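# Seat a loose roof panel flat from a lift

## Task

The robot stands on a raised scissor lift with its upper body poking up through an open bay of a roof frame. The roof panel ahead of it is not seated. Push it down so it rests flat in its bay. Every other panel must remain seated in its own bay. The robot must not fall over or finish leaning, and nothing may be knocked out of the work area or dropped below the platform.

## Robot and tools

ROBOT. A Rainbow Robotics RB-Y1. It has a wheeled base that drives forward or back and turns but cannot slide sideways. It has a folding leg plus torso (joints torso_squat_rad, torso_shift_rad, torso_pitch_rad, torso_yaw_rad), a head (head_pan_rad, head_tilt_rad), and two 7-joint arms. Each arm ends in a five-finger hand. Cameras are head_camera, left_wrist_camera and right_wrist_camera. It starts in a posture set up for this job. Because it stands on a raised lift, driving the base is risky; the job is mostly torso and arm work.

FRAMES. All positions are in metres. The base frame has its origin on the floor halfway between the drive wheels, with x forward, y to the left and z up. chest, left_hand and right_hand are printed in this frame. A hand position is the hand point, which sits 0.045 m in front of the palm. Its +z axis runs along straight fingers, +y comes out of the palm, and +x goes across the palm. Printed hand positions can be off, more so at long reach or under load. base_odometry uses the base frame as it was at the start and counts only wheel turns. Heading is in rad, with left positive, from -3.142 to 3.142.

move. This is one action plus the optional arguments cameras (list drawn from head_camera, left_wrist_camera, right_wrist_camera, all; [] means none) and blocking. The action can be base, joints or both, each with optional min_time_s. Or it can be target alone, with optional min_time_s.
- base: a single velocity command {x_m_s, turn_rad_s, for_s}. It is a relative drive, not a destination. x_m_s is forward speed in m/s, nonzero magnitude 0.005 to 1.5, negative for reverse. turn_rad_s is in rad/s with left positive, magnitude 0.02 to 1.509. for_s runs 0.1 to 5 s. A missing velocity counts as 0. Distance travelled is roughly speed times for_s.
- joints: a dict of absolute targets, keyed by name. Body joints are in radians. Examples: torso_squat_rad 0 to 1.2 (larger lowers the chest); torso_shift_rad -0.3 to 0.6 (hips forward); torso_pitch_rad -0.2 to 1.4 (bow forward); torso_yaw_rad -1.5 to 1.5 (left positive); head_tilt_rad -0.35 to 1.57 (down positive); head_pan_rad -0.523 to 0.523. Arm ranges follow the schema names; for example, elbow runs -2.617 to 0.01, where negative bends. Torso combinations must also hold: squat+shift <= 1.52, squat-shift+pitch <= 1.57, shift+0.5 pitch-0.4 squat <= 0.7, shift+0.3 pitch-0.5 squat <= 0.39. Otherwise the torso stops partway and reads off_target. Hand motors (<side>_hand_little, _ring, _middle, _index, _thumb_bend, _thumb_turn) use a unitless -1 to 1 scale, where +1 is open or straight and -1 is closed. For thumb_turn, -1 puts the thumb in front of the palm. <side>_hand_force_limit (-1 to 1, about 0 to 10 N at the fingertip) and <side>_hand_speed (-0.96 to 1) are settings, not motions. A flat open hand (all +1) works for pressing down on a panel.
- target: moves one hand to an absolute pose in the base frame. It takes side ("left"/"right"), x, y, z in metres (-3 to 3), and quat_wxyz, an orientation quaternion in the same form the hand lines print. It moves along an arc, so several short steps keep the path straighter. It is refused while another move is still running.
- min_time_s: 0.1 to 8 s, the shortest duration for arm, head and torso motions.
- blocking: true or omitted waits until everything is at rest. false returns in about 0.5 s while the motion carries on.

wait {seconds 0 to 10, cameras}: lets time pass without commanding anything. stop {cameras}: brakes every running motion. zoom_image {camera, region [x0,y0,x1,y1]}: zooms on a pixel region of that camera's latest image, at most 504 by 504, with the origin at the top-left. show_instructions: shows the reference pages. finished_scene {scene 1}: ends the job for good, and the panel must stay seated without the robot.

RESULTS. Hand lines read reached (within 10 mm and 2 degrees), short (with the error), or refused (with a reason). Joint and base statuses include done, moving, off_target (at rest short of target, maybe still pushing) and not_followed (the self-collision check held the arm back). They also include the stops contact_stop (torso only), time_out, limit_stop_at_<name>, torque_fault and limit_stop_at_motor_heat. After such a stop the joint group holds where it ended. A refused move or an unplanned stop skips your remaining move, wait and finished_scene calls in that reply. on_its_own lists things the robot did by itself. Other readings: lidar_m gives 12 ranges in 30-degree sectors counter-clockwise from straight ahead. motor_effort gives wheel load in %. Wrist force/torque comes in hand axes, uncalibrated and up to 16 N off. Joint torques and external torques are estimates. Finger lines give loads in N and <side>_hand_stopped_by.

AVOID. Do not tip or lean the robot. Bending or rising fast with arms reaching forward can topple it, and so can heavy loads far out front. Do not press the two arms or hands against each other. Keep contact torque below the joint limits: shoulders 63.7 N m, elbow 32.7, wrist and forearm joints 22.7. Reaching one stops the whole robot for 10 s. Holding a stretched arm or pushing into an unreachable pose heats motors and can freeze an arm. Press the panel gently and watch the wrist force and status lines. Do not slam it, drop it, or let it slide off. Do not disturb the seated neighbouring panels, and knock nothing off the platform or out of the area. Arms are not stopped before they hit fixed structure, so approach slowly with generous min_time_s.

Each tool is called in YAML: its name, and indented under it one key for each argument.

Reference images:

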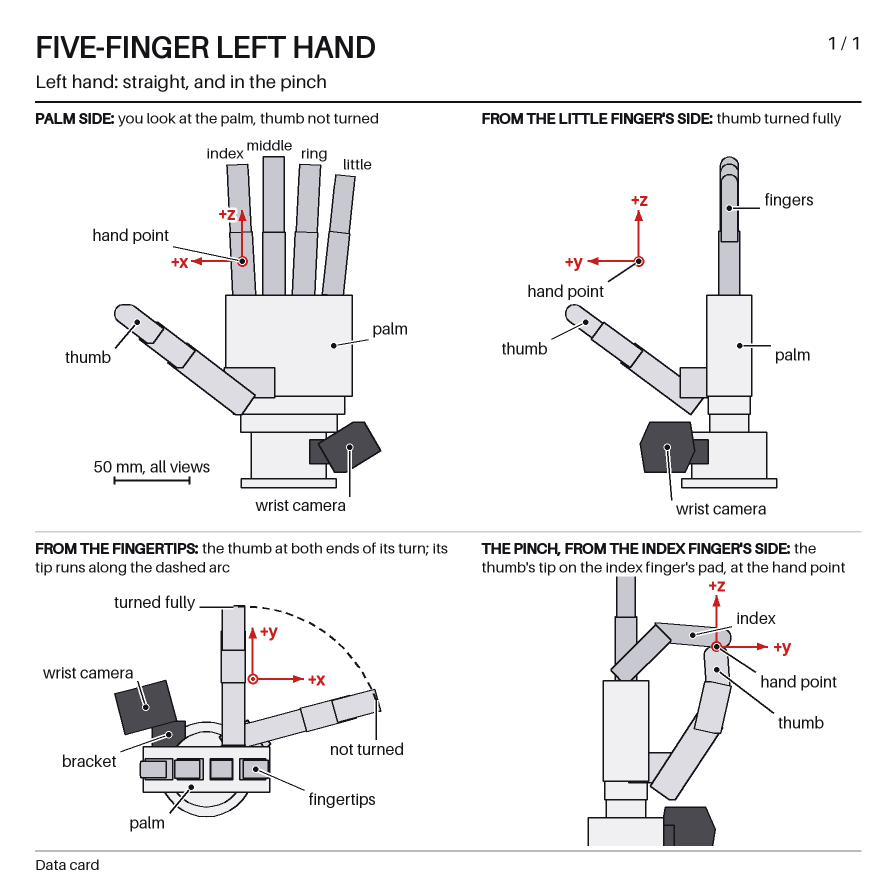

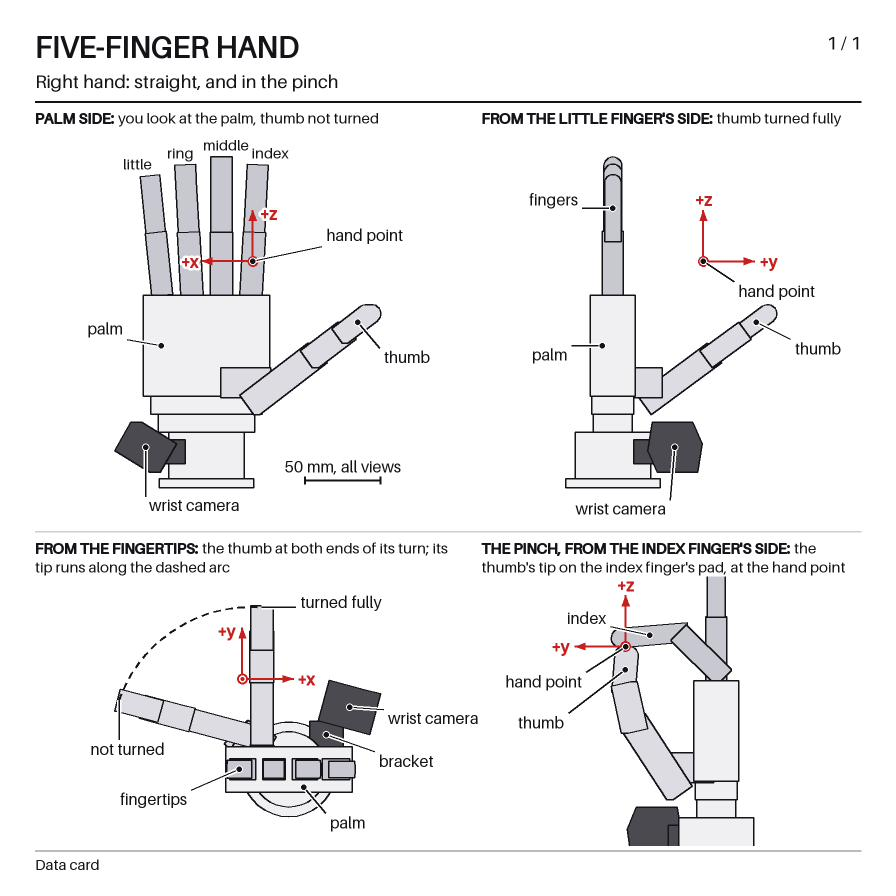

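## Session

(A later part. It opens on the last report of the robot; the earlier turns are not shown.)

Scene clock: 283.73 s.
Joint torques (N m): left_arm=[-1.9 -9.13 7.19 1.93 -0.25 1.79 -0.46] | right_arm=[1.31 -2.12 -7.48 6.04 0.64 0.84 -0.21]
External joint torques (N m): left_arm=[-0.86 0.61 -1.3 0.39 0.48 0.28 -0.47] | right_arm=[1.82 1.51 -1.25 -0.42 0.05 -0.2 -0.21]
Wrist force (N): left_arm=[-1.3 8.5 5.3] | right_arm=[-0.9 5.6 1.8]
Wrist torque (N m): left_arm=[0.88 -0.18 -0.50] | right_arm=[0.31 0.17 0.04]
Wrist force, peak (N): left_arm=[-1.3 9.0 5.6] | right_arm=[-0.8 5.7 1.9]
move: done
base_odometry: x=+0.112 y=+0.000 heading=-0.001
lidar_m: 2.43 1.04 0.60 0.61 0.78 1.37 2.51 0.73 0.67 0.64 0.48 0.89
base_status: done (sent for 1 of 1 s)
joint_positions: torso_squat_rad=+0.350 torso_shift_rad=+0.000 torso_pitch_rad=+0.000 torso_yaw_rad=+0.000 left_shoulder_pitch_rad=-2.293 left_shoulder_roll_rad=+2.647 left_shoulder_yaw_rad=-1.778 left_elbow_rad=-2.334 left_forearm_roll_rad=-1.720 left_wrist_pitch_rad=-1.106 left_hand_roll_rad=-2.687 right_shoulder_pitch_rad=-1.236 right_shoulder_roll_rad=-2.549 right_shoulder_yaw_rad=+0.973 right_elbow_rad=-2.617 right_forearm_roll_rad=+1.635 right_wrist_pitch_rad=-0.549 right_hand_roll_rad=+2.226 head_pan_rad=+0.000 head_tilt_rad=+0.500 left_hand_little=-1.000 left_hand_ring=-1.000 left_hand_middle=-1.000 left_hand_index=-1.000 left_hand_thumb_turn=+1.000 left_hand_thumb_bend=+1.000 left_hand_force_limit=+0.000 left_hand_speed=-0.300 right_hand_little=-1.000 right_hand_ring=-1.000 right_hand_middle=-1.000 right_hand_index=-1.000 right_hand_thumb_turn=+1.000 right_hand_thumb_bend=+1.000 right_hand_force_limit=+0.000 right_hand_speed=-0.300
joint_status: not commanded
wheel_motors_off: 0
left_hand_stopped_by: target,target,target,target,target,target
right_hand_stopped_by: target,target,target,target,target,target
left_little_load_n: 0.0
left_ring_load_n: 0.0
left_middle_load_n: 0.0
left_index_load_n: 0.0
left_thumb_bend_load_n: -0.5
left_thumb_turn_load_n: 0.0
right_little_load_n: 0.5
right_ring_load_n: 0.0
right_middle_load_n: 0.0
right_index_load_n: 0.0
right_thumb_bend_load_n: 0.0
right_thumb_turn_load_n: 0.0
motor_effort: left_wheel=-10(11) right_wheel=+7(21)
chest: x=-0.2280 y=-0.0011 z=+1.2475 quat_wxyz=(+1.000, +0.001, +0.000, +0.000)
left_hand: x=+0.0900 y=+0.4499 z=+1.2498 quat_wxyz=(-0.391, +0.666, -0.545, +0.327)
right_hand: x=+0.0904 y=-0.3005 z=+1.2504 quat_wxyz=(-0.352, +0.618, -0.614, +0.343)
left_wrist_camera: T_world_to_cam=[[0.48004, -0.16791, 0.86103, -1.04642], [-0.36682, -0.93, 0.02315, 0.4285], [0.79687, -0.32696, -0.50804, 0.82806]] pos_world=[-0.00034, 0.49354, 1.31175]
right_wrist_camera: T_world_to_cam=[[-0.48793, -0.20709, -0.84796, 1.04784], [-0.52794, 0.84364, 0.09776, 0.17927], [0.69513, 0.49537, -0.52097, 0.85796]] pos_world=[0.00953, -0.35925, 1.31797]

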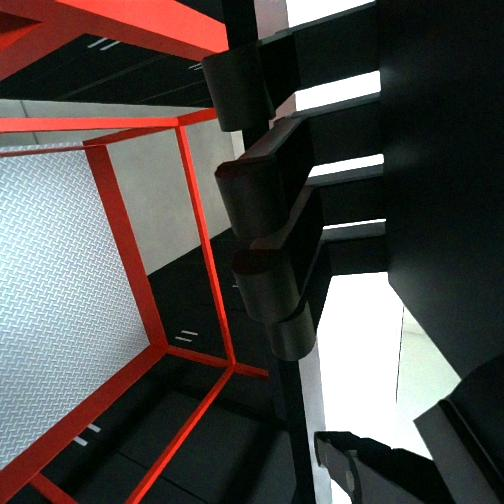

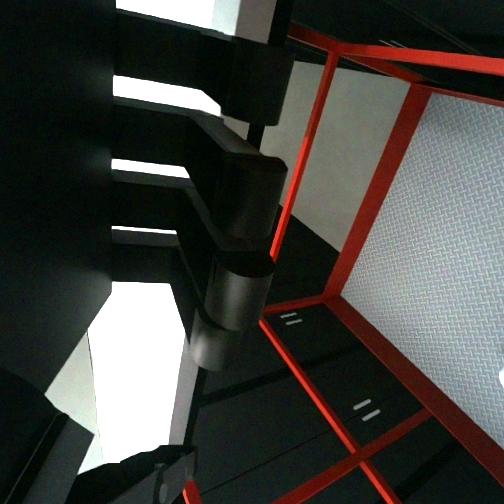

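move:
  base: {"x_m_s":-0.04,"for_s":1.0}

move:
  target: {"side":"left","x":0.11,"y":0.425,"z":1.24,"quat_wxyz":[0.391,-0.666,0.544,-0.327]}
  min_time_s: 0.7

move:
  target: {"side":"right","x":0.11,"y":-0.345,"z":1.24,"quat_wxyz":[0.3536,-0.6124,0.6124,-0.3536]}
  min_time_s: 0.7

move:
  target: {"side":"left","x":0.11,"y":0.46,"z":1.24,"quat_wxyz":[0.391,-0.666,0.544,-0.327]}
  min_time_s: 0.7

move:
  target: {"side":"right","x":0.11,"y":-0.31,"z":1.24,"quat_wxyz":[0.3536,-0.6124,0.6124,-0.3536]}
  min_time_s: 0.7
  cameras: ["left_wrist_camera","right_wrist_camera"]

Scene clock: 286.73 s.
Joint torques (N m): left_arm=[-2.03 -9.41 7.4 1.84 -0.23 1.82 -0.48] | right_arm=[0.97 -2.56 -7.45 6.21 0.64 0.9 -0.24]
External joint torques (N m): left_arm=[-1 0.34 -1.09 0.29 0.5 0.3 -0.48] | right_arm=[1.49 1.07 -1.22 -0.25 0.05 -0.13 -0.24]
Wrist force (N): left_arm=[-1.4 9.3 5.1] | right_arm=[-0.9 5.2 1.7]
Wrist torque (N m): left_arm=[1.02 -0.18 -0.52] | right_arm=[0.25 0.17 0.02]
Wrist force, peak (N): left_arm=[-1.2 9.2 5.6] | right_arm=[-0.7 5.9 1.9]
move: done
base_odometry: x=+0.072 y=+0.000 heading=+0.000
lidar_m: 2.46 1.06 0.61 1.03 0.75 1.34 2.46 0.69 0.67 0.64 0.50 0.89
base_status: done (sent for 1 of 1 s)
joint_positions: torso_squat_rad=+0.350 torso_shift_rad=+0.000 torso_pitch_rad=+0.000 torso_yaw_rad=+0.000 left_shoulder_pitch_rad=-2.293 left_shoulder_roll_rad=+2.647 left_shoulder_yaw_rad=-1.778 left_elbow_rad=-2.334 left_forearm_roll_rad=-1.720 left_wrist_pitch_rad=-1.106 left_hand_roll_rad=-2.687 right_shoulder_pitch_rad=-1.236 right_shoulder_roll_rad=-2.549 right_shoulder_yaw_rad=+0.973 right_elbow_rad=-2.617 right_forearm_roll_rad=+1.635 right_wrist_pitch_rad=-0.549 right_hand_roll_rad=+2.226 head_pan_rad=+0.000 head_tilt_rad=+0.500 left_hand_little=-1.000 left_hand_ring=-1.000 left_hand_middle=-1.000 left_hand_index=-1.000 left_hand_thumb_turn=+1.000 left_hand_thumb_bend=+1.000 left_hand_force_limit=+0.000 left_hand_speed=-0.300 right_hand_little=-1.000 right_hand_ring=-1.000 right_hand_middle=-1.000 right_hand_index=-1.000 right_hand_thumb_turn=+1.000 right_hand_thumb_bend=+1.000 right_hand_force_limit=+0.000 right_hand_speed=-0.300
joint_status: not commanded
wheel_motors_off: 0
left_hand_stopped_by: target,target,target,target,target,target
right_hand_stopped_by: target,target,target,target,target,target
left_little_load_n: 0.0
left_ring_load_n: 0.0
left_middle_load_n: 0.0
left_index_load_n: 0.0
left_thumb_bend_load_n: 0.0
left_thumb_turn_load_n: 0.0
right_little_load_n: 0.0
right_ring_load_n: 0.0
right_middle_load_n: 0.0
right_index_load_n: 0.0
right_thumb_bend_load_n: 0.0
right_thumb_turn_load_n: 0.0
motor_effort: left_wheel=+7(28) right_wheel=-11(19)
chest: x=-0.2280 y=-0.0011 z=+1.2475 quat_wxyz=(+1.000, +0.001, +0.000, +0.000)
left_hand: x=+0.0899 y=+0.4499 z=+1.2498 quat_wxyz=(-0.391, +0.666, -0.544, +0.327)
right_hand: x=+0.0903 y=-0.3005 z=+1.2504 quat_wxyz=(-0.352, +0.618, -0.614, +0.343)
pictures: none

Scene clock: 287.77 s.
Joint torques (N m): left_arm=[-3.49 -9.82 7.28 1.2 -1.05 1.61 -0.23] | right_arm=[0.92 -2.47 -7.32 5.97 0.69 0.87 -0.26]
External joint torques (N m): left_arm=[-1.45 -0.67 -1.29 -0.66 -0.11 0.24 -0.24] | right_arm=[1.44 1.17 -1.09 -0.49 0.1 -0.17 -0.25]
Wrist force (N): left_arm=[-1.6 8.8 5.3] | right_arm=[-0.6 5.6 2.0]
Wrist torque (N m): left_arm=[0.91 -0.12 -0.40] | right_arm=[0.30 0.11 0.07]
Wrist force, peak (N): left_arm=[-1.0 9.5 5.6] | right_arm=[-0.7 5.8 1.9]
move: done
base_odometry: x=+0.072 y=+0.000 heading=+0.000
lidar_m: 2.47 1.07 0.61 1.03 0.75 1.32 2.46 0.69 0.68 0.63 0.50 0.89
base_status: not commanded
joint_positions: torso_squat_rad=+0.350 torso_shift_rad=+0.000 torso_pitch_rad=+0.000 torso_yaw_rad=+0.000 left_shoulder_pitch_rad=-2.296 left_shoulder_roll_rad=+2.576 left_shoulder_yaw_rad=-1.851 left_elbow_rad=-2.399 left_forearm_roll_rad=-1.835 left_wrist_pitch_rad=-1.073 left_hand_roll_rad=-2.524 right_shoulder_pitch_rad=-1.236 right_shoulder_roll_rad=-2.549 right_shoulder_yaw_rad=+0.973 right_elbow_rad=-2.617 right_forearm_roll_rad=+1.635 right_wrist_pitch_rad=-0.549 right_hand_roll_rad=+2.226 head_pan_rad=+0.000 head_tilt_rad=+0.500 left_hand_little=-1.000 left_hand_ring=-1.000 left_hand_middle=-1.000 left_hand_index=-1.000 left_hand_thumb_turn=+1.000 left_hand_thumb_bend=+1.000 left_hand_force_limit=+0.000 left_hand_speed=-0.300 right_hand_little=-1.000 right_hand_ring=-1.000 right_hand_middle=-1.000 right_hand_index=-1.000 right_hand_thumb_turn=+1.000 right_hand_thumb_bend=+1.000 right_hand_force_limit=+0.000 right_hand_speed=-0.300
joint_status: all done
wheel_motors_off: 0
left_hand_stopped_by: target,target,target,target,target,target
right_hand_stopped_by: target,target,target,target,target,target
left_little_load_n: 0.0
left_ring_load_n: 0.0
left_middle_load_n: 0.0
left_index_load_n: 0.0
left_thumb_bend_load_n: 0.0
left_thumb_turn_load_n: 0.0
right_little_load_n: 0.0
right_ring_load_n: 0.0
right_middle_load_n: 0.0
right_index_load_n: 0.0
right_thumb_bend_load_n: 0.0
right_thumb_turn_load_n: 0.0
motor_effort: left_wheel=+7(8) right_wheel=-11(11)
chest: x=-0.2280 y=-0.0011 z=+1.2475 quat_wxyz=(+1.000, +0.001, +0.000, +0.000)
left_hand: x=+0.1097 y=+0.4250 z=+1.2401 quat_wxyz=(-0.391, +0.666, -0.544, +0.328)
left_hand_status: reached (checked arc that bows 1 mm and turns the hand up to 1 deg, planned for 0.7 s): 0 mm and 0.1 deg off.
right_hand: x=+0.0903 y=-0.3005 z=+1.2504 quat_wxyz=(-0.352, +0.618, -0.614, +0.343)
pictures: none

Scene clock: 288.80 s.
Joint torques (N m): left_arm=[-3.59 -9.81 7.36 1.27 -1.1 1.76 -0.18] | right_arm=[0.35 -2.91 -7.36 6.12 0.56 1.46 -0.12]
External joint torques (N m): left_arm=[-1.55 -0.67 -1.2 -0.59 -0.17 0.39 -0.18] | right_arm=[1.53 1.71 -0.02 0.62 0.15 0.28 -0.11]
Wrist force (N): left_arm=[-1.2 9.0 5.3] | right_arm=[-0.9 5.1 1.9]
Wrist torque (N m): left_arm=[0.94 -0.16 -0.41] | right_arm=[0.22 0.17 0.19]
Wrist force, peak (N): left_arm=[-1.1 9.3 5.8] | right_arm=[-1.2 5.8 1.7]
move: done
base_odometry: x=+0.072 y=+0.000 heading=+0.000
lidar_m: 2.45 1.08 0.61 1.03 0.75 1.32 2.47 0.70 0.66 0.63 0.50 0.88
base_status: not commanded
joint_positions: torso_squat_rad=+0.350 torso_shift_rad=+0.000 torso_pitch_rad=+0.000 torso_yaw_rad=+0.000 left_shoulder_pitch_rad=-2.296 left_shoulder_roll_rad=+2.576 left_shoulder_yaw_rad=-1.851 left_elbow_rad=-2.399 left_forearm_roll_rad=-1.835 left_wrist_pitch_rad=-1.073 left_hand_roll_rad=-2.524 right_shoulder_pitch_rad=-1.212 right_shoulder_roll_rad=-2.531 right_shoulder_yaw_rad=+1.139 right_elbow_rad=-2.508 right_forearm_roll_rad=+1.702 right_wrist_pitch_rad=-0.435 right_hand_roll_rad=+2.339 head_pan_rad=+0.000 head_tilt_rad=+0.500 left_hand_little=-1.000 left_hand_ring=-1.000 left_hand_middle=-1.000 left_hand_index=-1.000 left_hand_thumb_turn=+1.000 left_hand_thumb_bend=+1.000 left_hand_force_limit=+0.000 left_hand_speed=-0.300 right_hand_little=-1.000 right_hand_ring=-1.000 right_hand_middle=-1.000 right_hand_index=-1.000 right_hand_thumb_turn=+1.000 right_hand_thumb_bend=+1.000 right_hand_force_limit=+0.000 right_hand_speed=-0.300
joint_status: all done
wheel_motors_off: 0
left_hand_stopped_by: target,target,target,target,target,target
right_hand_stopped_by: target,target,target,target,target,target
left_little_load_n: -0.5
left_ring_load_n: 0.0
left_middle_load_n: 0.0
left_index_load_n: 0.0
left_thumb_bend_load_n: 0.0
left_thumb_turn_load_n: -0.5
right_little_load_n: 0.0
right_ring_load_n: 0.0
right_middle_load_n: 0.0
right_index_load_n: 0.0
right_thumb_bend_load_n: 0.0
right_thumb_turn_load_n: 0.0
motor_effort: left_wheel=+7(8) right_wheel=-11(11)
chest: x=-0.2280 y=-0.0011 z=+1.2475 quat_wxyz=(+1.000, +0.001, +0.000, +0.000)
left_hand: x=+0.1097 y=+0.4250 z=+1.2401 quat_wxyz=(-0.391, +0.666, -0.544, +0.328)
right_hand: x=+0.1093 y=-0.3451 z=+1.2402 quat_wxyz=(-0.353, +0.612, -0.613, +0.354)
right_hand_status: reached (checked arc that bows 5 mm and turns the hand up to 1 deg, planned for 0.7 s): 1 mm and 0.1 deg off.
pictures: none

Scene clock: 289.83 s.
Joint torques (N m): left_arm=[-1.09 -9.1 7.64 1.36 -0.22 1.82 -0.31] | right_arm=[0.69 -3.22 -7.23 5.86 0.32 1.51 -0.17]
External joint torques (N m): left_arm=[0.81 0.72 -1.49 0.15 0.5 0.31 -0.32] | right_arm=[1.88 1.4 0.11 0.36 -0.08 0.32 -0.16]
Wrist force (N): left_arm=[-1.4 9.1 5.4] | right_arm=[-1.1 5.3 1.8]
Wrist torque (N m): left_arm=[0.96 -0.16 -0.51] | right_arm=[0.27 0.20 0.18]
Wrist force, peak (N): left_arm=[-1.4 9.3 5.4] | right_arm=[-0.7 5.6 2.1]
move: done
base_odometry: x=+0.072 y=+0.000 heading=+0.000
lidar_m: 2.45 1.07 0.61 1.03 0.75 1.33 2.47 0.70 0.66 0.64 0.50 0.89
base_status: not commanded
joint_positions: torso_squat_rad=+0.350 torso_shift_rad=+0.000 torso_pitch_rad=+0.000 torso_yaw_rad=+0.000 left_shoulder_pitch_rad=-2.292 left_shoulder_roll_rad=+2.599 left_shoulder_yaw_rad=-1.866 left_elbow_rad=-2.280 left_forearm_roll_rad=-1.775 left_wrist_pitch_rad=-1.031 left_hand_roll_rad=-2.680 right_shoulder_pitch_rad=-1.212 right_shoulder_roll_rad=-2.531 right_shoulder_yaw_rad=+1.139 right_elbow_rad=-2.508 right_forearm_roll_rad=+1.702 right_wrist_pitch_rad=-0.435 right_hand_roll_rad=+2.339 head_pan_rad=+0.000 head_tilt_rad=+0.500 left_hand_little=-1.000 left_hand_ring=-1.000 left_hand_middle=-1.000 left_hand_index=-1.000 left_hand_thumb_turn=+1.000 left_hand_thumb_bend=+1.000 left_hand_force_limit=+0.000 left_hand_speed=-0.300 right_hand_little=-1.000 right_hand_ring=-1.000 right_hand_middle=-1.000 right_hand_index=-1.000 right_hand_thumb_turn=+1.000 right_hand_thumb_bend=+1.000 right_hand_force_limit=+0.000 right_hand_speed=-0.300
joint_status: all done
wheel_motors_off: 0
left_hand_stopped_by: target,target,target,target,target,target
right_hand_stopped_by: target,target,target,target,target,target
left_little_load_n: 0.0
left_ring_load_n: 0.0
left_middle_load_n: 0.0
left_index_load_n: 0.0
left_thumb_bend_load_n: 0.0
left_thumb_turn_load_n: 0.0
right_little_load_n: 0.0
right_ring_load_n: 0.0
right_middle_load_n: 0.0
right_index_load_n: 0.0
right_thumb_bend_load_n: 0.0
right_thumb_turn_load_n: -0.5
motor_effort: left_wheel=+6(8) right_wheel=-11(11)
chest: x=-0.2280 y=-0.0011 z=+1.2475 quat_wxyz=(+1.000, +0.001, +0.000, +0.000)
left_hand: x=+0.1100 y=+0.4599 z=+1.2402 quat_wxyz=(-0.392, +0.666, -0.544, +0.327)
left_hand_status: reached (checked arc that bows 1 mm and turns the hand up to 0 deg, planned for 0.7 s): 0 mm and 0.1 deg off.
right_hand: x=+0.1093 y=-0.3451 z=+1.2402 quat_wxyz=(-0.353, +0.612, -0.613, +0.354)
pictures: none

Scene clock: 290.87 s.
Joint torques (N m): left_arm=[-1.22 -9.24 7.62 1.45 -0.22 1.79 -0.41] | right_arm=[-3.02 -2.72 -7.59 5.36 0.65 0.75 -0.12]
External joint torques (N m): left_arm=[0.67 0.59 -1.51 0.24 0.5 0.28 -0.42] | right_arm=[-1.36 1.61 -0.72 -0.41 -0.03 -0.13 -0.12]
Wrist force (N): left_arm=[-1.8 8.6 5.2] | right_arm=[-0.6 5.6 2.0]
Wrist torque (N m): left_arm=[0.90 -0.12 -0.52] | right_arm=[0.31 0.12 0.06]
Wrist force, peak (N): left_arm=[-1.2 9.5 5.5] | right_arm=[-0.9 5.8 2.2]
move: done
base_odometry: x=+0.072 y=+0.000 heading=+0.000
lidar_m: 2.45 1.07 0.61 1.03 0.75 1.32 2.46 0.69 0.68 0.63 0.50 0.88
base_status: not commanded
joint_positions: torso_squat_rad=+0.350 torso_shift_rad=+0.000 torso_pitch_rad=+0.000 torso_yaw_rad=+0.000 left_shoulder_pitch_rad=-2.292 left_shoulder_roll_rad=+2.599 left_shoulder_yaw_rad=-1.866 left_elbow_rad=-2.280 left_forearm_roll_rad=-1.775 left_wrist_pitch_rad=-1.031 left_hand_roll_rad=-2.680 right_shoulder_pitch_rad=-1.232 right_shoulder_roll_rad=-2.467 right_shoulder_yaw_rad=+1.046 right_elbow_rad=-2.589 right_forearm_roll_rad=+1.832 right_wrist_pitch_rad=-0.548 right_hand_roll_rad=+2.111 head_pan_rad=+0.000 head_tilt_rad=+0.500 left_hand_little=-1.000 left_hand_ring=-1.000 left_hand_middle=-1.000 left_hand_index=-1.000 left_hand_thumb_turn=+1.000 left_hand_thumb_bend=+1.000 left_hand_force_limit=+0.000 left_hand_speed=-0.300 right_hand_little=-1.000 right_hand_ring=-1.000 right_hand_middle=-1.000 right_hand_index=-1.000 right_hand_thumb_turn=+1.000 right_hand_thumb_bend=+1.000 right_hand_force_limit=+0.000 right_hand_speed=-0.300
joint_status: all done
wheel_motors_off: 0
left_hand_stopped_by: target,target,target,target,target,target
right_hand_stopped_by: target,target,target,target,target,target
left_little_load_n: 0.0
left_ring_load_n: 0.0
left_middle_load_n: 0.5
left_index_load_n: 0.0
left_thumb_bend_load_n: 0.0
left_thumb_turn_load_n: 0.0
right_little_load_n: 0.0
right_ring_load_n: 0.0
right_middle_load_n: 0.5
right_index_load_n: 0.5
right_thumb_bend_load_n: 0.0
right_thumb_turn_load_n: -0.5
motor_effort: left_wheel=+7(8) right_wheel=-11(11)
chest: x=-0.2280 y=-0.0011 z=+1.2475 quat_wxyz=(+1.000, +0.001, +0.000, +0.000)
left_hand: x=+0.1100 y=+0.4599 z=+1.2402 quat_wxyz=(-0.392, +0.666, -0.544, +0.327)
right_hand: x=+0.1103 y=-0.3105 z=+1.2407 quat_wxyz=(-0.355, +0.613, -0.612, +0.352)
right_hand_status: reached (checked arc that bows 2 mm and turns the hand up to 1 deg, planned for 0.7 s): 1 mm and 0.3 deg off.
left_wrist_camera: T_world_to_cam=[[0.47852, -0.1679, 0.86187, -1.047], [-0.36592, -0.93039, 0.02191, 0.44706], [0.7982, -0.32586, -0.50665, 0.808]] pos_world=[0.01965, 0.50344, 1.30196]
right_wrist_camera: T_world_to_cam=[[-0.47312, -0.20787, -0.85613, 1.05554], [-0.52421, 0.84745, 0.08393, 0.21718], [0.70808, 0.4885, -0.5099, 0.82675]] pos_world=[0.02783, -0.36851, 1.30701]

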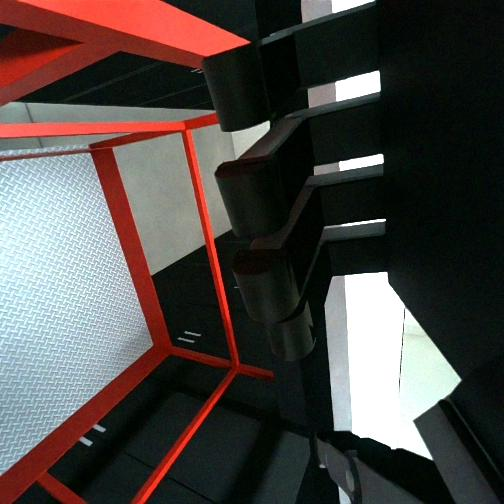

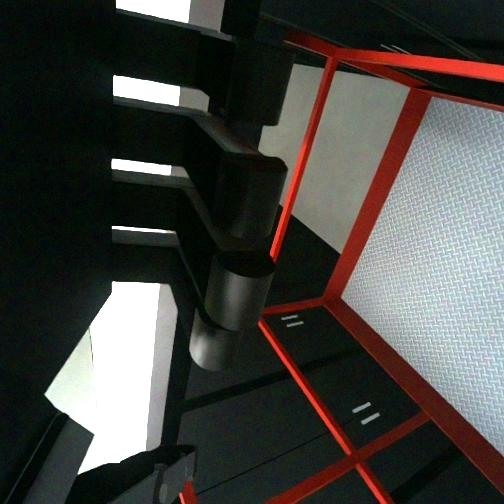

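move:
  base: {"x_m_s":0.02,"for_s":0.9}

move:
  base: {"x_m_s":0.01,"for_s":0.6}

Scene clock: 292.53 s.
Joint torques (N m): left_arm=[-1.36 -9.22 7.7 1.42 -0.2 1.77 -0.29] | right_arm=[-3.26 -2.98 -7.74 5.45 0.67 0.74 -0.04]
External joint torques (N m): left_arm=[0.54 0.61 -1.42 0.21 0.52 0.26 -0.29] | right_arm=[-1.6 1.34 -0.87 -0.32 0 -0.14 -0.04]
Wrist force (N): left_arm=[-1.0 9.0 5.6] | right_arm=[-0.4 5.3 1.9]
Wrist torque (N m): left_arm=[0.93 -0.24 -0.47] | right_arm=[0.26 0.09 0.06]
Wrist force, peak (N): left_arm=[-1.2 9.4 5.4] | right_arm=[-0.8 6.0 1.9]
move: done
base_odometry: x=+0.090 y=+0.000 heading=+0.000
lidar_m: 2.45 1.05 0.61 1.03 0.75 1.34 2.50 0.69 0.67 0.62 0.48 0.88
base_status: done (sent for 0.9 of 0.9 s)
joint_positions: torso_squat_rad=+0.350 torso_shift_rad=+0.000 torso_pitch_rad=+0.000 torso_yaw_rad=+0.000 left_shoulder_pitch_rad=-2.292 left_shoulder_roll_rad=+2.599 left_shoulder_yaw_rad=-1.866 left_elbow_rad=-2.280 left_forearm_roll_rad=-1.775 left_wrist_pitch_rad=-1.031 left_hand_roll_rad=-2.680 right_shoulder_pitch_rad=-1.232 right_shoulder_roll_rad=-2.467 right_shoulder_yaw_rad=+1.046 right_elbow_rad=-2.589 right_forearm_roll_rad=+1.832 right_wrist_pitch_rad=-0.548 right_hand_roll_rad=+2.111 head_pan_rad=+0.000 head_tilt_rad=+0.500 left_hand_little=-1.000 left_hand_ring=-1.000 left_hand_middle=-1.000 left_hand_index=-1.000 left_hand_thumb_turn=+1.000 left_hand_thumb_bend=+1.000 left_hand_force_limit=+0.000 left_hand_speed=-0.300 right_hand_little=-1.000 right_hand_ring=-1.000 right_hand_middle=-1.000 right_hand_index=-1.000 right_hand_thumb_turn=+1.000 right_hand_thumb_bend=+1.000 right_hand_force_limit=+0.000 right_hand_speed=-0.300
joint_status: not commanded
wheel_motors_off: 0
left_hand_stopped_by: target,target,target,target,target,target
right_hand_stopped_by: target,target,target,target,target,target
left_little_load_n: 0.0
left_ring_load_n: 0.0
left_middle_load_n: 0.0
left_index_load_n: 0.0
left_thumb_bend_load_n: 0.0
left_thumb_turn_load_n: -0.5
right_little_load_n: 0.0
right_ring_load_n: 0.0
right_middle_load_n: 0.0
right_index_load_n: 0.0
right_thumb_bend_load_n: 0.0
right_thumb_turn_load_n: -0.5
motor_effort: left_wheel=-3(22) right_wheel=+2(14)
chest: x=-0.2280 y=-0.0011 z=+1.2475 quat_wxyz=(+1.000, +0.001, +0.000, +0.000)
left_hand: x=+0.1101 y=+0.4599 z=+1.2402 quat_wxyz=(-0.392, +0.666, -0.544, +0.327)
right_hand: x=+0.1104 y=-0.3105 z=+1.2407 quat_wxyz=(-0.355, +0.613, -0.612, +0.352)
pictures: none

Scene clock: 293.57 s.
Joint torques (N m): left_arm=[-1.2 -9.28 7.81 1.26 -0.3 1.75 -0.32] | right_arm=[-2.81 -2.8 -7.79 5.34 0.65 0.77 -0.04]
External joint torques (N m): left_arm=[0.7 0.55 -1.32 0.05 0.42 0.24 -0.32] | right_arm=[-1.15 1.53 -0.93 -0.42 -0.03 -0.11 -0.04]
Wrist force (N): left_arm=[-1.5 9.2 4.4] | right_arm=[-0.9 5.6 1.8]
Wrist torque (N m): left_arm=[0.98 -0.12 -0.51] | right_arm=[0.29 0.16 0.05]
Wrist force, peak (N): left_arm=[-1.0 9.5 5.5] | right_arm=[-0.8 5.9 2.1]
move: done
base_odometry: x=+0.096 y=+0.000 heading=-0.001
lidar_m: 2.43 1.04 0.60 1.02 0.77 1.35 2.51 0.71 0.66 0.63 0.49 0.89
base_status: done (sent for 0.6 of 0.6 s)
joint_positions: torso_squat_rad=+0.350 torso_shift_rad=+0.000 torso_pitch_rad=+0.000 torso_yaw_rad=+0.000 left_shoulder_pitch_rad=-2.292 left_shoulder_roll_rad=+2.599 left_shoulder_yaw_rad=-1.866 left_elbow_rad=-2.280 left_forearm_roll_rad=-1.775 left_wrist_pitch_rad=-1.031 left_hand_roll_rad=-2.680 right_shoulder_pitch_rad=-1.232 right_shoulder_roll_rad=-2.467 right_shoulder_yaw_rad=+1.046 right_elbow_rad=-2.589 right_forearm_roll_rad=+1.832 right_wrist_pitch_rad=-0.548 right_hand_roll_rad=+2.111 head_pan_rad=+0.000 head_tilt_rad=+0.500 left_hand_little=-1.000 left_hand_ring=-1.000 left_hand_middle=-1.000 left_hand_index=-1.000 left_hand_thumb_turn=+1.000 left_hand_thumb_bend=+1.000 left_hand_force_limit=+0.000 left_hand_speed=-0.300 right_hand_little=-1.000 right_hand_ring=-1.000 right_hand_middle=-1.000 right_hand_index=-1.000 right_hand_thumb_turn=+1.000 right_hand_thumb_bend=+1.000 right_hand_force_limit=+0.000 right_hand_speed=-0.300
joint_status: not commanded
wheel_motors_off: 0
left_hand_stopped_by: target,target,target,target,target,target
right_hand_stopped_by: target,target,target,target,target,target
left_little_load_n: 0.0
left_ring_load_n: 0.0
left_middle_load_n: 0.0
left_index_load_n: 0.0
left_thumb_bend_load_n: 0.0
left_thumb_turn_load_n: 0.0
right_little_load_n: 0.5
right_ring_load_n: 0.5
right_middle_load_n: 0.0
right_index_load_n: 0.0
right_thumb_bend_load_n: 0.0
right_thumb_turn_load_n: -0.5
motor_effort: left_wheel=-6(7) right_wheel=+3(18)
chest: x=-0.2280 y=-0.0011 z=+1.2475 quat_wxyz=(+1.000, +0.001, +0.000, +0.000)
left_hand: x=+0.1100 y=+0.4599 z=+1.2402 quat_wxyz=(-0.392, +0.666, -0.544, +0.327)
right_hand: x=+0.1103 y=-0.3105 z=+1.2407 quat_wxyz=(-0.355, +0.613, -0.612, +0.352)
pictures: none

move:
  base: {"x_m_s":0.01,"for_s":0.5}

move:
  base: {"x_m_s":0.01,"for_s":0.3}

Scene clock: 294.67 s.
Joint torques (N m): left_arm=[-1.77 -10 7.88 1.3 -0.28 1.95 -0.31] | right_arm=[-3.06 -3.28 -7.63 5.29 0.67 0.73 -0.14]
External joint torques (N m): left_arm=[0.12 -0.17 -1.25 0.09 0.43 0.44 -0.32] | right_arm=[-1.41 1.05 -0.77 -0.48 -0.01 -0.14 -0.14]
Wrist force (N): left_arm=[-2.0 9.3 2.5] | right_arm=[-0.7 4.7 1.3]
Wrist torque (N m): left_arm=[1.00 -0.16 -0.52] | right_arm=[0.31 0.17 0.02]
Wrist force, peak (N): left_arm=[-3.5 11.7 -1.4] | right_arm=[-0.6 5.9 1.7]
move: done
base_odometry: x=+0.101 y=+0.000 heading=-0.001
lidar_m: 2.43 1.05 0.60 0.61 0.77 1.35 2.50 0.71 0.67 0.63 0.49 0.88
base_status: done (sent for 0.5 of 0.5 s)
joint_positions: torso_squat_rad=+0.350 torso_shift_rad=+0.000 torso_pitch_rad=+0.000 torso_yaw_rad=+0.000 left_shoulder_pitch_rad=-2.292 left_shoulder_roll_rad=+2.599 left_shoulder_yaw_rad=-1.866 left_elbow_rad=-2.280 left_forearm_roll_rad=-1.775 left_wrist_pitch_rad=-1.031 left_hand_roll_rad=-2.680 right_shoulder_pitch_rad=-1.232 right_shoulder_roll_rad=-2.467 right_shoulder_yaw_rad=+1.046 right_elbow_rad=-2.589 right_forearm_roll_rad=+1.832 right_wrist_pitch_rad=-0.548 right_hand_roll_rad=+2.111 head_pan_rad=+0.000 head_tilt_rad=+0.500 left_hand_little=-1.000 left_hand_ring=-1.000 left_hand_middle=-1.000 left_hand_index=-1.000 left_hand_thumb_turn=+1.000 left_hand_thumb_bend=+1.000 left_hand_force_limit=+0.000 left_hand_speed=-0.300 right_hand_little=-1.000 right_hand_ring=-1.000 right_hand_middle=-1.000 right_hand_index=-1.000 right_hand_thumb_turn=+1.000 right_hand_thumb_bend=+1.000 right_hand_force_limit=+0.000 right_hand_speed=-0.300
joint_status: not commanded
wheel_motors_off: 0
left_hand_stopped_by: target,target,target,target,target,target
right_hand_stopped_by: target,target,target,target,target,target
left_little_load_n: 0.0
left_ring_load_n: 0.0
left_middle_load_n: 0.0
left_index_load_n: -0.5
left_thumb_bend_load_n: 0.0
left_thumb_turn_load_n: 0.0
right_little_load_n: 0.0
right_ring_load_n: 0.0
right_middle_load_n: 0.5
right_index_load_n: 0.0
right_thumb_bend_load_n: 0.0
right_thumb_turn_load_n: -0.5
motor_effort: left_wheel=-2(4) right_wheel=+2(21)
chest: x=-0.2281 y=-0.0011 z=+1.2475 quat_wxyz=(+1.000, +0.001, +0.000, +0.000)
left_hand: x=+0.1099 y=+0.4600 z=+1.2402 quat_wxyz=(-0.392, +0.666, -0.544, +0.327)
right_hand: x=+0.1103 y=-0.3105 z=+1.2407 quat_wxyz=(-0.355, +0.613, -0.612, +0.352)
pictures: none

Scene clock: 295.30 s.
Joint torques (N m): left_arm=[-1.42 -10.05 7.95 1.35 -0.32 2 -0.33] | right_arm=[-2.86 -3 -7.71 5.29 0.71 0.73 -0.13]
External joint torques (N m): left_arm=[0.48 -0.22 -1.17 0.14 0.4 0.49 -0.33] | right_arm=[-1.2 1.32 -0.85 -0.48 0.03 -0.15 -0.13]
Wrist force (N): left_arm=[-2.5 9.8 2.2] | right_arm=[-0.8 4.4 1.5]
Wrist torque (N m): left_arm=[1.06 -0.17 -0.54] | right_arm=[0.24 0.14 0.02]
Wrist force, peak (N): left_arm=[-1.8 11.8 0.5] | right_arm=[-1.5 5.4 -1.2]
move: done
base_odometry: x=+0.104 y=+0.000 heading=-0.001
lidar_m: 2.43 1.05 0.61 0.62 0.78 1.36 2.50 0.72 0.66 0.64 0.49 0.89
base_status: done (sent for 0.3 of 0.3 s)
joint_positions: torso_squat_rad=+0.350 torso_shift_rad=+0.000 torso_pitch_rad=+0.000 torso_yaw_rad=+0.000 left_shoulder_pitch_rad=-2.292 left_shoulder_roll_rad=+2.599 left_shoulder_yaw_rad=-1.866 left_elbow_rad=-2.280 left_forearm_roll_rad=-1.775 left_wrist_pitch_rad=-1.031 left_hand_roll_rad=-2.680 right_shoulder_pitch_rad=-1.232 right_shoulder_roll_rad=-2.467 right_shoulder_yaw_rad=+1.046 right_elbow_rad=-2.589 right_forearm_roll_rad=+1.832 right_wrist_pitch_rad=-0.548 right_hand_roll_rad=+2.111 head_pan_rad=+0.000 head_tilt_rad=+0.500 left_hand_little=-1.000 left_hand_ring=-1.000 left_hand_middle=-1.000 left_hand_index=-1.000 left_hand_thumb_turn=+1.000 left_hand_thumb_bend=+1.000 left_hand_force_limit=+0.000 left_hand_speed=-0.300 right_hand_little=-1.000 right_hand_ring=-1.000 right_hand_middle=-1.000 right_hand_index=-1.000 right_hand_thumb_turn=+1.000 right_hand_thumb_bend=+1.000 right_hand_force_limit=+0.000 right_hand_speed=-0.300
joint_status: not commanded
wheel_motors_off: 0
left_hand_stopped_by: target,target,target,target,target,target
right_hand_stopped_by: target,target,target,target,target,target
left_little_load_n: 0.0
left_ring_load_n: 0.0
left_middle_load_n: 0.0
left_index_load_n: -1.0
left_thumb_bend_load_n: -0.5
left_thumb_turn_load_n: 0.0
right_little_load_n: 0.0
right_ring_load_n: 0.0
right_middle_load_n: 0.0
right_index_load_n: 0.0
right_thumb_bend_load_n: 0.0
right_thumb_turn_load_n: -0.5
motor_effort: left_wheel=-2(4) right_wheel=+2(20)
chest: x=-0.2281 y=-0.0011 z=+1.2475 quat_wxyz=(+1.000, +0.001, +0.000, +0.000)
left_hand: x=+0.1099 y=+0.4600 z=+1.2402 quat_wxyz=(-0.392, +0.666, -0.544, +0.327)
right_hand: x=+0.1103 y=-0.3105 z=+1.2407 quat_wxyz=(-0.355, +0.613, -0.612, +0.352)
pictures: none

move:
  joints: {"left_shoulder_pitch_rad":-2.294,"left_shoulder_roll_rad":2.588,"left_shoulder_yaw_rad":-1.859,"left_elbow_rad":-2.340,"left_forearm_roll_rad":-1.805,"left_wrist_pitch_rad":-1.052,"left_hand_roll_rad":-2.602,"right_shoulder_pitch_rad":-1.222,"right_shoulder_roll_rad":-2.499,"right_shoulder_yaw_rad":1.093,"right_elbow_rad":-2.549,"right_forearm_roll_rad":1.767,"right_wrist_pitch_rad":-0.492,"right_hand_roll_rad":2.225}
  min_time_s: 2.5
  base: {"x_m_s":0.01,"for_s":2.5}
  cameras: ["all"]

Scene clock: 298.43 s.
Joint torques (N m): left_arm=[-3.86 -11.35 9.18 0.83 -1.22 1.85 -0.02] | right_arm=[2.06 -5.23 -4.3 5.21 0.19 0.34 0.03]
External joint torques (N m): left_arm=[-1.89 -1.87 0.32 -0.7 -0.4 0.41 -0.02] | right_arm=[3.51 -0.77 2.81 -0.42 -0.35 -0.7 0.04]
Wrist force (N): left_arm=[-1.7 9.8 3.0] | right_arm=[-1.6 1.0 -1.2]
Wrist torque (N m): left_arm=[1.01 -0.17 -0.44] | right_arm=[0.31 0.24 0.04]
Wrist force, peak (N): left_arm=[-2.1 11.8 0.6] | right_arm=[-1.2 6.0 0.9]
move: done
base_odometry: x=+0.129 y=+0.000 heading=-0.002
lidar_m: 2.43 1.02 0.59 0.59 0.79 1.38 2.51 0.74 0.68 0.64 0.45 0.87
base_status: done (sent for 2.5 of 2.5 s)
joint_positions: torso_squat_rad=+0.350 torso_shift_rad=+0.000 torso_pitch_rad=+0.000 torso_yaw_rad=+0.000 left_shoulder_pitch_rad=-2.294 left_shoulder_roll_rad=+2.588 left_shoulder_yaw_rad=-1.859 left_elbow_rad=-2.340 left_forearm_roll_rad=-1.805 left_wrist_pitch_rad=-1.052 left_hand_roll_rad=-2.602 right_shoulder_pitch_rad=-1.223 right_shoulder_roll_rad=-2.499 right_shoulder_yaw_rad=+1.092 right_elbow_rad=-2.549 right_forearm_roll_rad=+1.767 right_wrist_pitch_rad=-0.492 right_hand_roll_rad=+2.225 head_pan_rad=+0.000 head_tilt_rad=+0.500 left_hand_little=-1.000 left_hand_ring=-1.000 left_hand_middle=-1.000 left_hand_index=-1.000 left_hand_thumb_turn=+1.000 left_hand_thumb_bend=+1.000 left_hand_force_limit=+0.000 left_hand_speed=-0.300 right_hand_little=-1.000 right_hand_ring=-1.000 right_hand_middle=-1.000 right_hand_index=-1.000 right_hand_thumb_turn=+1.000 right_hand_thumb_bend=+1.000 right_hand_force_limit=+0.000 right_hand_speed=-0.300
joint_status: all done
wheel_motors_off: 0
left_hand_stopped_by: target,target,target,target,target,target
right_hand_stopped_by: target,target,target,target,target,target
left_little_load_n: 0.0
left_ring_load_n: 0.0
left_middle_load_n: 0.0
left_index_load_n: -0.5
left_thumb_bend_load_n: 0.0
left_thumb_turn_load_n: 0.0
right_little_load_n: -0.5
right_ring_load_n: -0.5
right_middle_load_n: -0.5
right_index_load_n: -0.5
right_thumb_bend_load_n: 0.0
right_thumb_turn_load_n: 0.0
motor_effort: left_wheel=-8(9) right_wheel=+6(23)
chest: x=-0.2281 y=-0.0011 z=+1.2475 quat_wxyz=(+1.000, +0.001, +0.000, +0.000)
left_hand: x=+0.1097 y=+0.4424 z=+1.2397 quat_wxyz=(-0.390, +0.667, -0.544, +0.327)
right_hand: x=+0.1097 y=-0.3267 z=+1.2400 quat_wxyz=(-0.354, +0.614, -0.612, +0.351)
pictures: head_camera, left_wrist_camera, right_wrist_camera
head_camera: T_world_to_cam=[[0.0226, -0.99945, 0.02422, -0.02937], [-0.45182, -0.03182, -0.89154, 1.2591], [0.89182, 0.0092, -0.45229, 0.78475]] pos_world=[-0.13031, 0.0035, 1.47819]
left_wrist_camera: T_world_to_cam=[[0.48047, -0.16664, 0.86103, -1.04911], [-0.36669, -0.93002, 0.02463, 0.42719], [0.79667, -0.32757, -0.50795, 0.80492]] pos_world=[0.01946, 0.48614, 1.30165]
right_wrist_camera: T_world_to_cam=[[-0.47604, -0.20928, -0.85416, 1.04874], [-0.5239, 0.84759, 0.08431, 0.23011], [0.70633, 0.48763, -0.51314, 0.83863]] pos_world=[0.02745, -0.3845, 1.30672]

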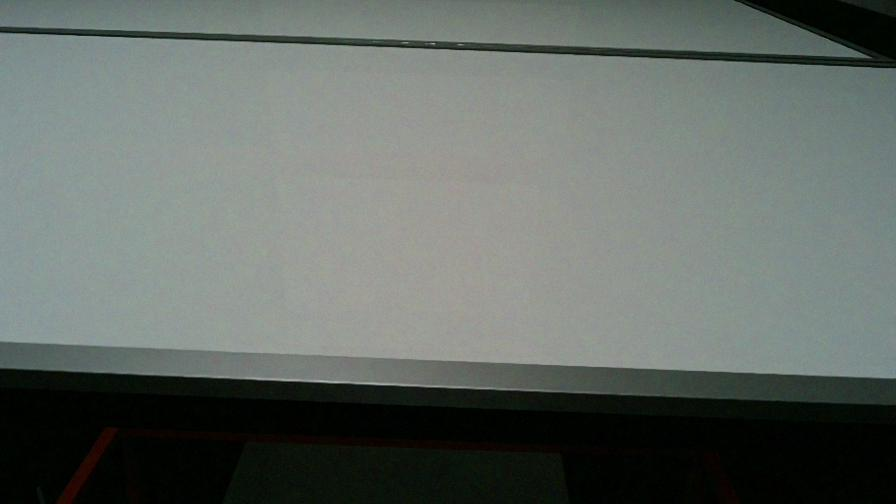

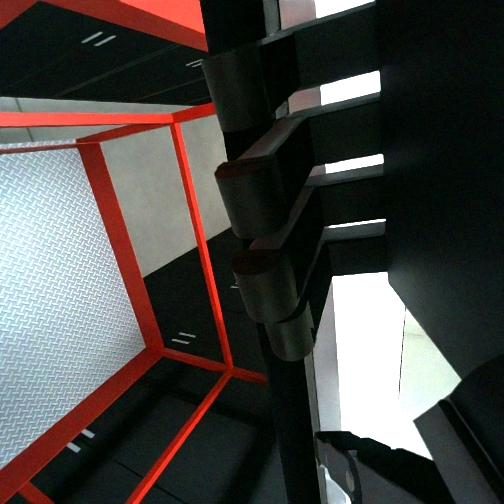

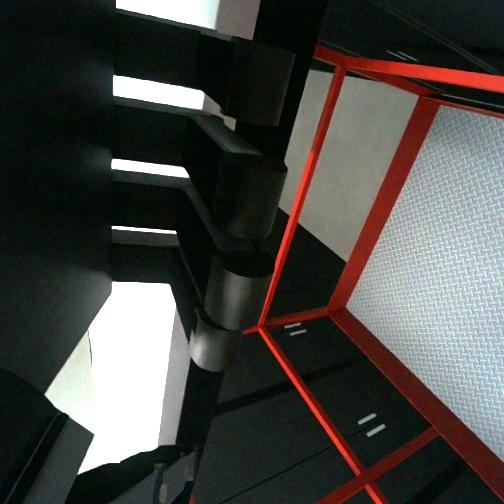

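move:
  joints: {"head_pan_rad": -0.5, "head_tilt_rad": 0.4}
  cameras: ["head_camera"]

zoom_image:
  camera: "head_camera"
  region: [440, 60, 640, 172]

Scene clock: 299.60 s.
Joint torques (N m): left_arm=[-3.87 -11.1 8.85 1.02 -1.19 1.92 0.04] | right_arm=[2.12 -5.34 -4.68 5.25 0.16 0.34 -0.01]
External joint torques (N m): left_arm=[-1.9 -1.62 0 -0.51 -0.36 0.48 0.03] | right_arm=[3.56 -0.88 2.42 -0.38 -0.38 -0.69 0]
Wrist force (N): left_arm=[-1.6 9.8 3.3] | right_arm=[-1.7 1.2 -1.7]
Wrist torque (N m): left_arm=[0.98 -0.20 -0.41] | right_arm=[0.40 0.29 0.03]
Wrist force, peak (N): left_arm=[-2.1 10.5 3.1] | right_arm=[-1.4 1.0 -2.5]
move: done
base_odometry: x=+0.129 y=+0.000 heading=-0.002
lidar_m: 2.43 1.02 0.60 0.59 0.79 1.37 2.51 0.74 0.66 0.63 0.48 0.88
base_status: not commanded
joint_positions: torso_squat_rad=+0.350 torso_shift_rad=+0.000 torso_pitch_rad=+0.000 torso_yaw_rad=+0.000 left_shoulder_pitch_rad=-2.294 left_shoulder_roll_rad=+2.588 left_shoulder_yaw_rad=-1.859 left_elbow_rad=-2.340 left_forearm_roll_rad=-1.805 left_wrist_pitch_rad=-1.052 left_hand_roll_rad=-2.602 right_shoulder_pitch_rad=-1.223 right_shoulder_roll_rad=-2.499 right_shoulder_yaw_rad=+1.092 right_elbow_rad=-2.549 right_forearm_roll_rad=+1.767 right_wrist_pitch_rad=-0.492 right_hand_roll_rad=+2.225 head_pan_rad=-0.500 head_tilt_rad=+0.400 left_hand_little=-1.000 left_hand_ring=-1.000 left_hand_middle=-1.000 left_hand_index=-1.000 left_hand_thumb_turn=+1.000 left_hand_thumb_bend=+1.000 left_hand_force_limit=+0.000 left_hand_speed=-0.300 right_hand_little=-1.000 right_hand_ring=-1.000 right_hand_middle=-1.000 right_hand_index=-1.000 right_hand_thumb_turn=+1.000 right_hand_thumb_bend=+1.000 right_hand_force_limit=+0.000 right_hand_speed=-0.300
joint_status: all done
wheel_motors_off: 0
left_hand_stopped_by: target,target,target,target,target,target
right_hand_stopped_by: target,target,target,target,target,target
left_little_load_n: 0.0
left_ring_load_n: 0.0
left_middle_load_n: 0.0
left_index_load_n: -1.0
left_thumb_bend_load_n: 0.0
left_thumb_turn_load_n: 0.0
right_little_load_n: 0.0
right_ring_load_n: 0.0
right_middle_load_n: 0.0
right_index_load_n: -0.5
right_thumb_bend_load_n: 0.0
right_thumb_turn_load_n: -0.5
motor_effort: left_wheel=-8(8) right_wheel=+6(6)
chest: x=-0.2281 y=-0.0011 z=+1.2475 quat_wxyz=(+1.000, +0.001, +0.000, +0.000)
left_hand: x=+0.1097 y=+0.4424 z=+1.2397 quat_wxyz=(-0.390, +0.667, -0.544, +0.327)
right_hand: x=+0.1097 y=-0.3267 z=+1.2400 quat_wxyz=(-0.354, +0.614, -0.612, +0.351)
head_camera: T_world_to_cam=[[-0.4616, -0.8867, 0.02637, -0.13219], [-0.3322, 0.14522, -0.93196, 1.34257], [0.82254, -0.43896, -0.3616, 0.63863]] pos_world=[-0.14031, -0.03186, 1.48563]

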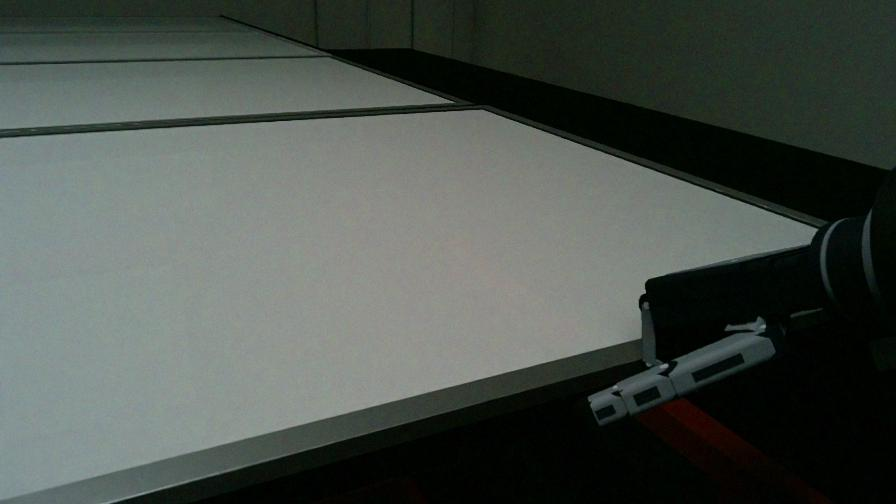

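Scaled by 2.520 from the camera's image (finer frame: 1280x720).

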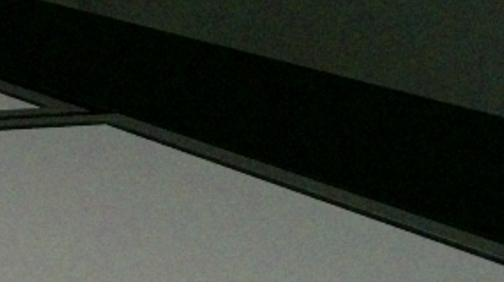

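zoom_image:
  camera: "head_camera"
  region: [430, 85, 510, 130]

zoom_image:
  camera: "head_camera"
  region: [730, 170, 850, 238]

Scaled by 6.300 from the camera's image (finer frame: 1280x720).

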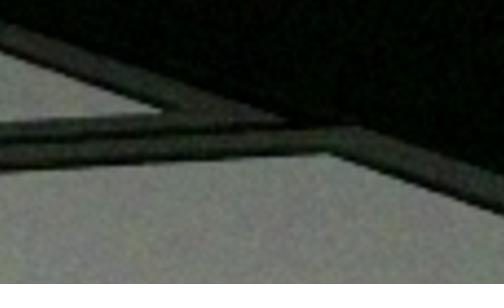

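Scaled by 4.200 from the camera's image (finer frame: 1280x720).

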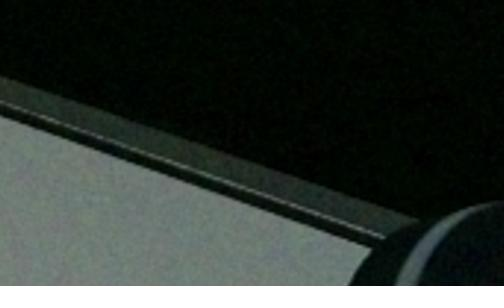

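zoom_image:
  camera: "head_camera"
  region: [740, 180, 800, 214]

zoom_image:
  camera: "head_camera"
  region: [560, 120, 640, 165]

zoom_image:
  camera: "head_camera"
  region: [450, 90, 510, 124]

Scaled by 8.400 from the camera's image (finer frame: 1280x720).

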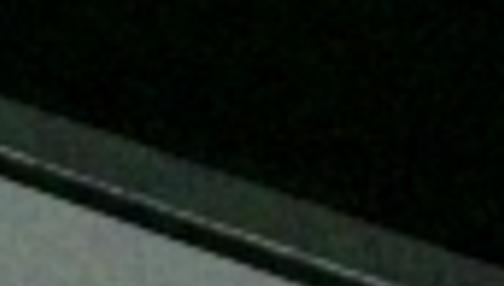

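Scaled by 6.300 from the camera's image (finer frame: 1280x720).

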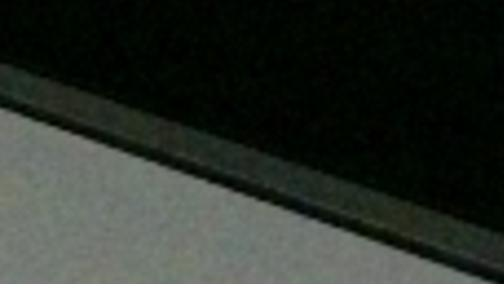

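Scaled by 8.400 from the camera's image (finer frame: 1280x720).

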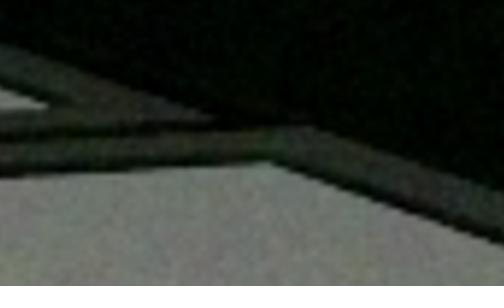

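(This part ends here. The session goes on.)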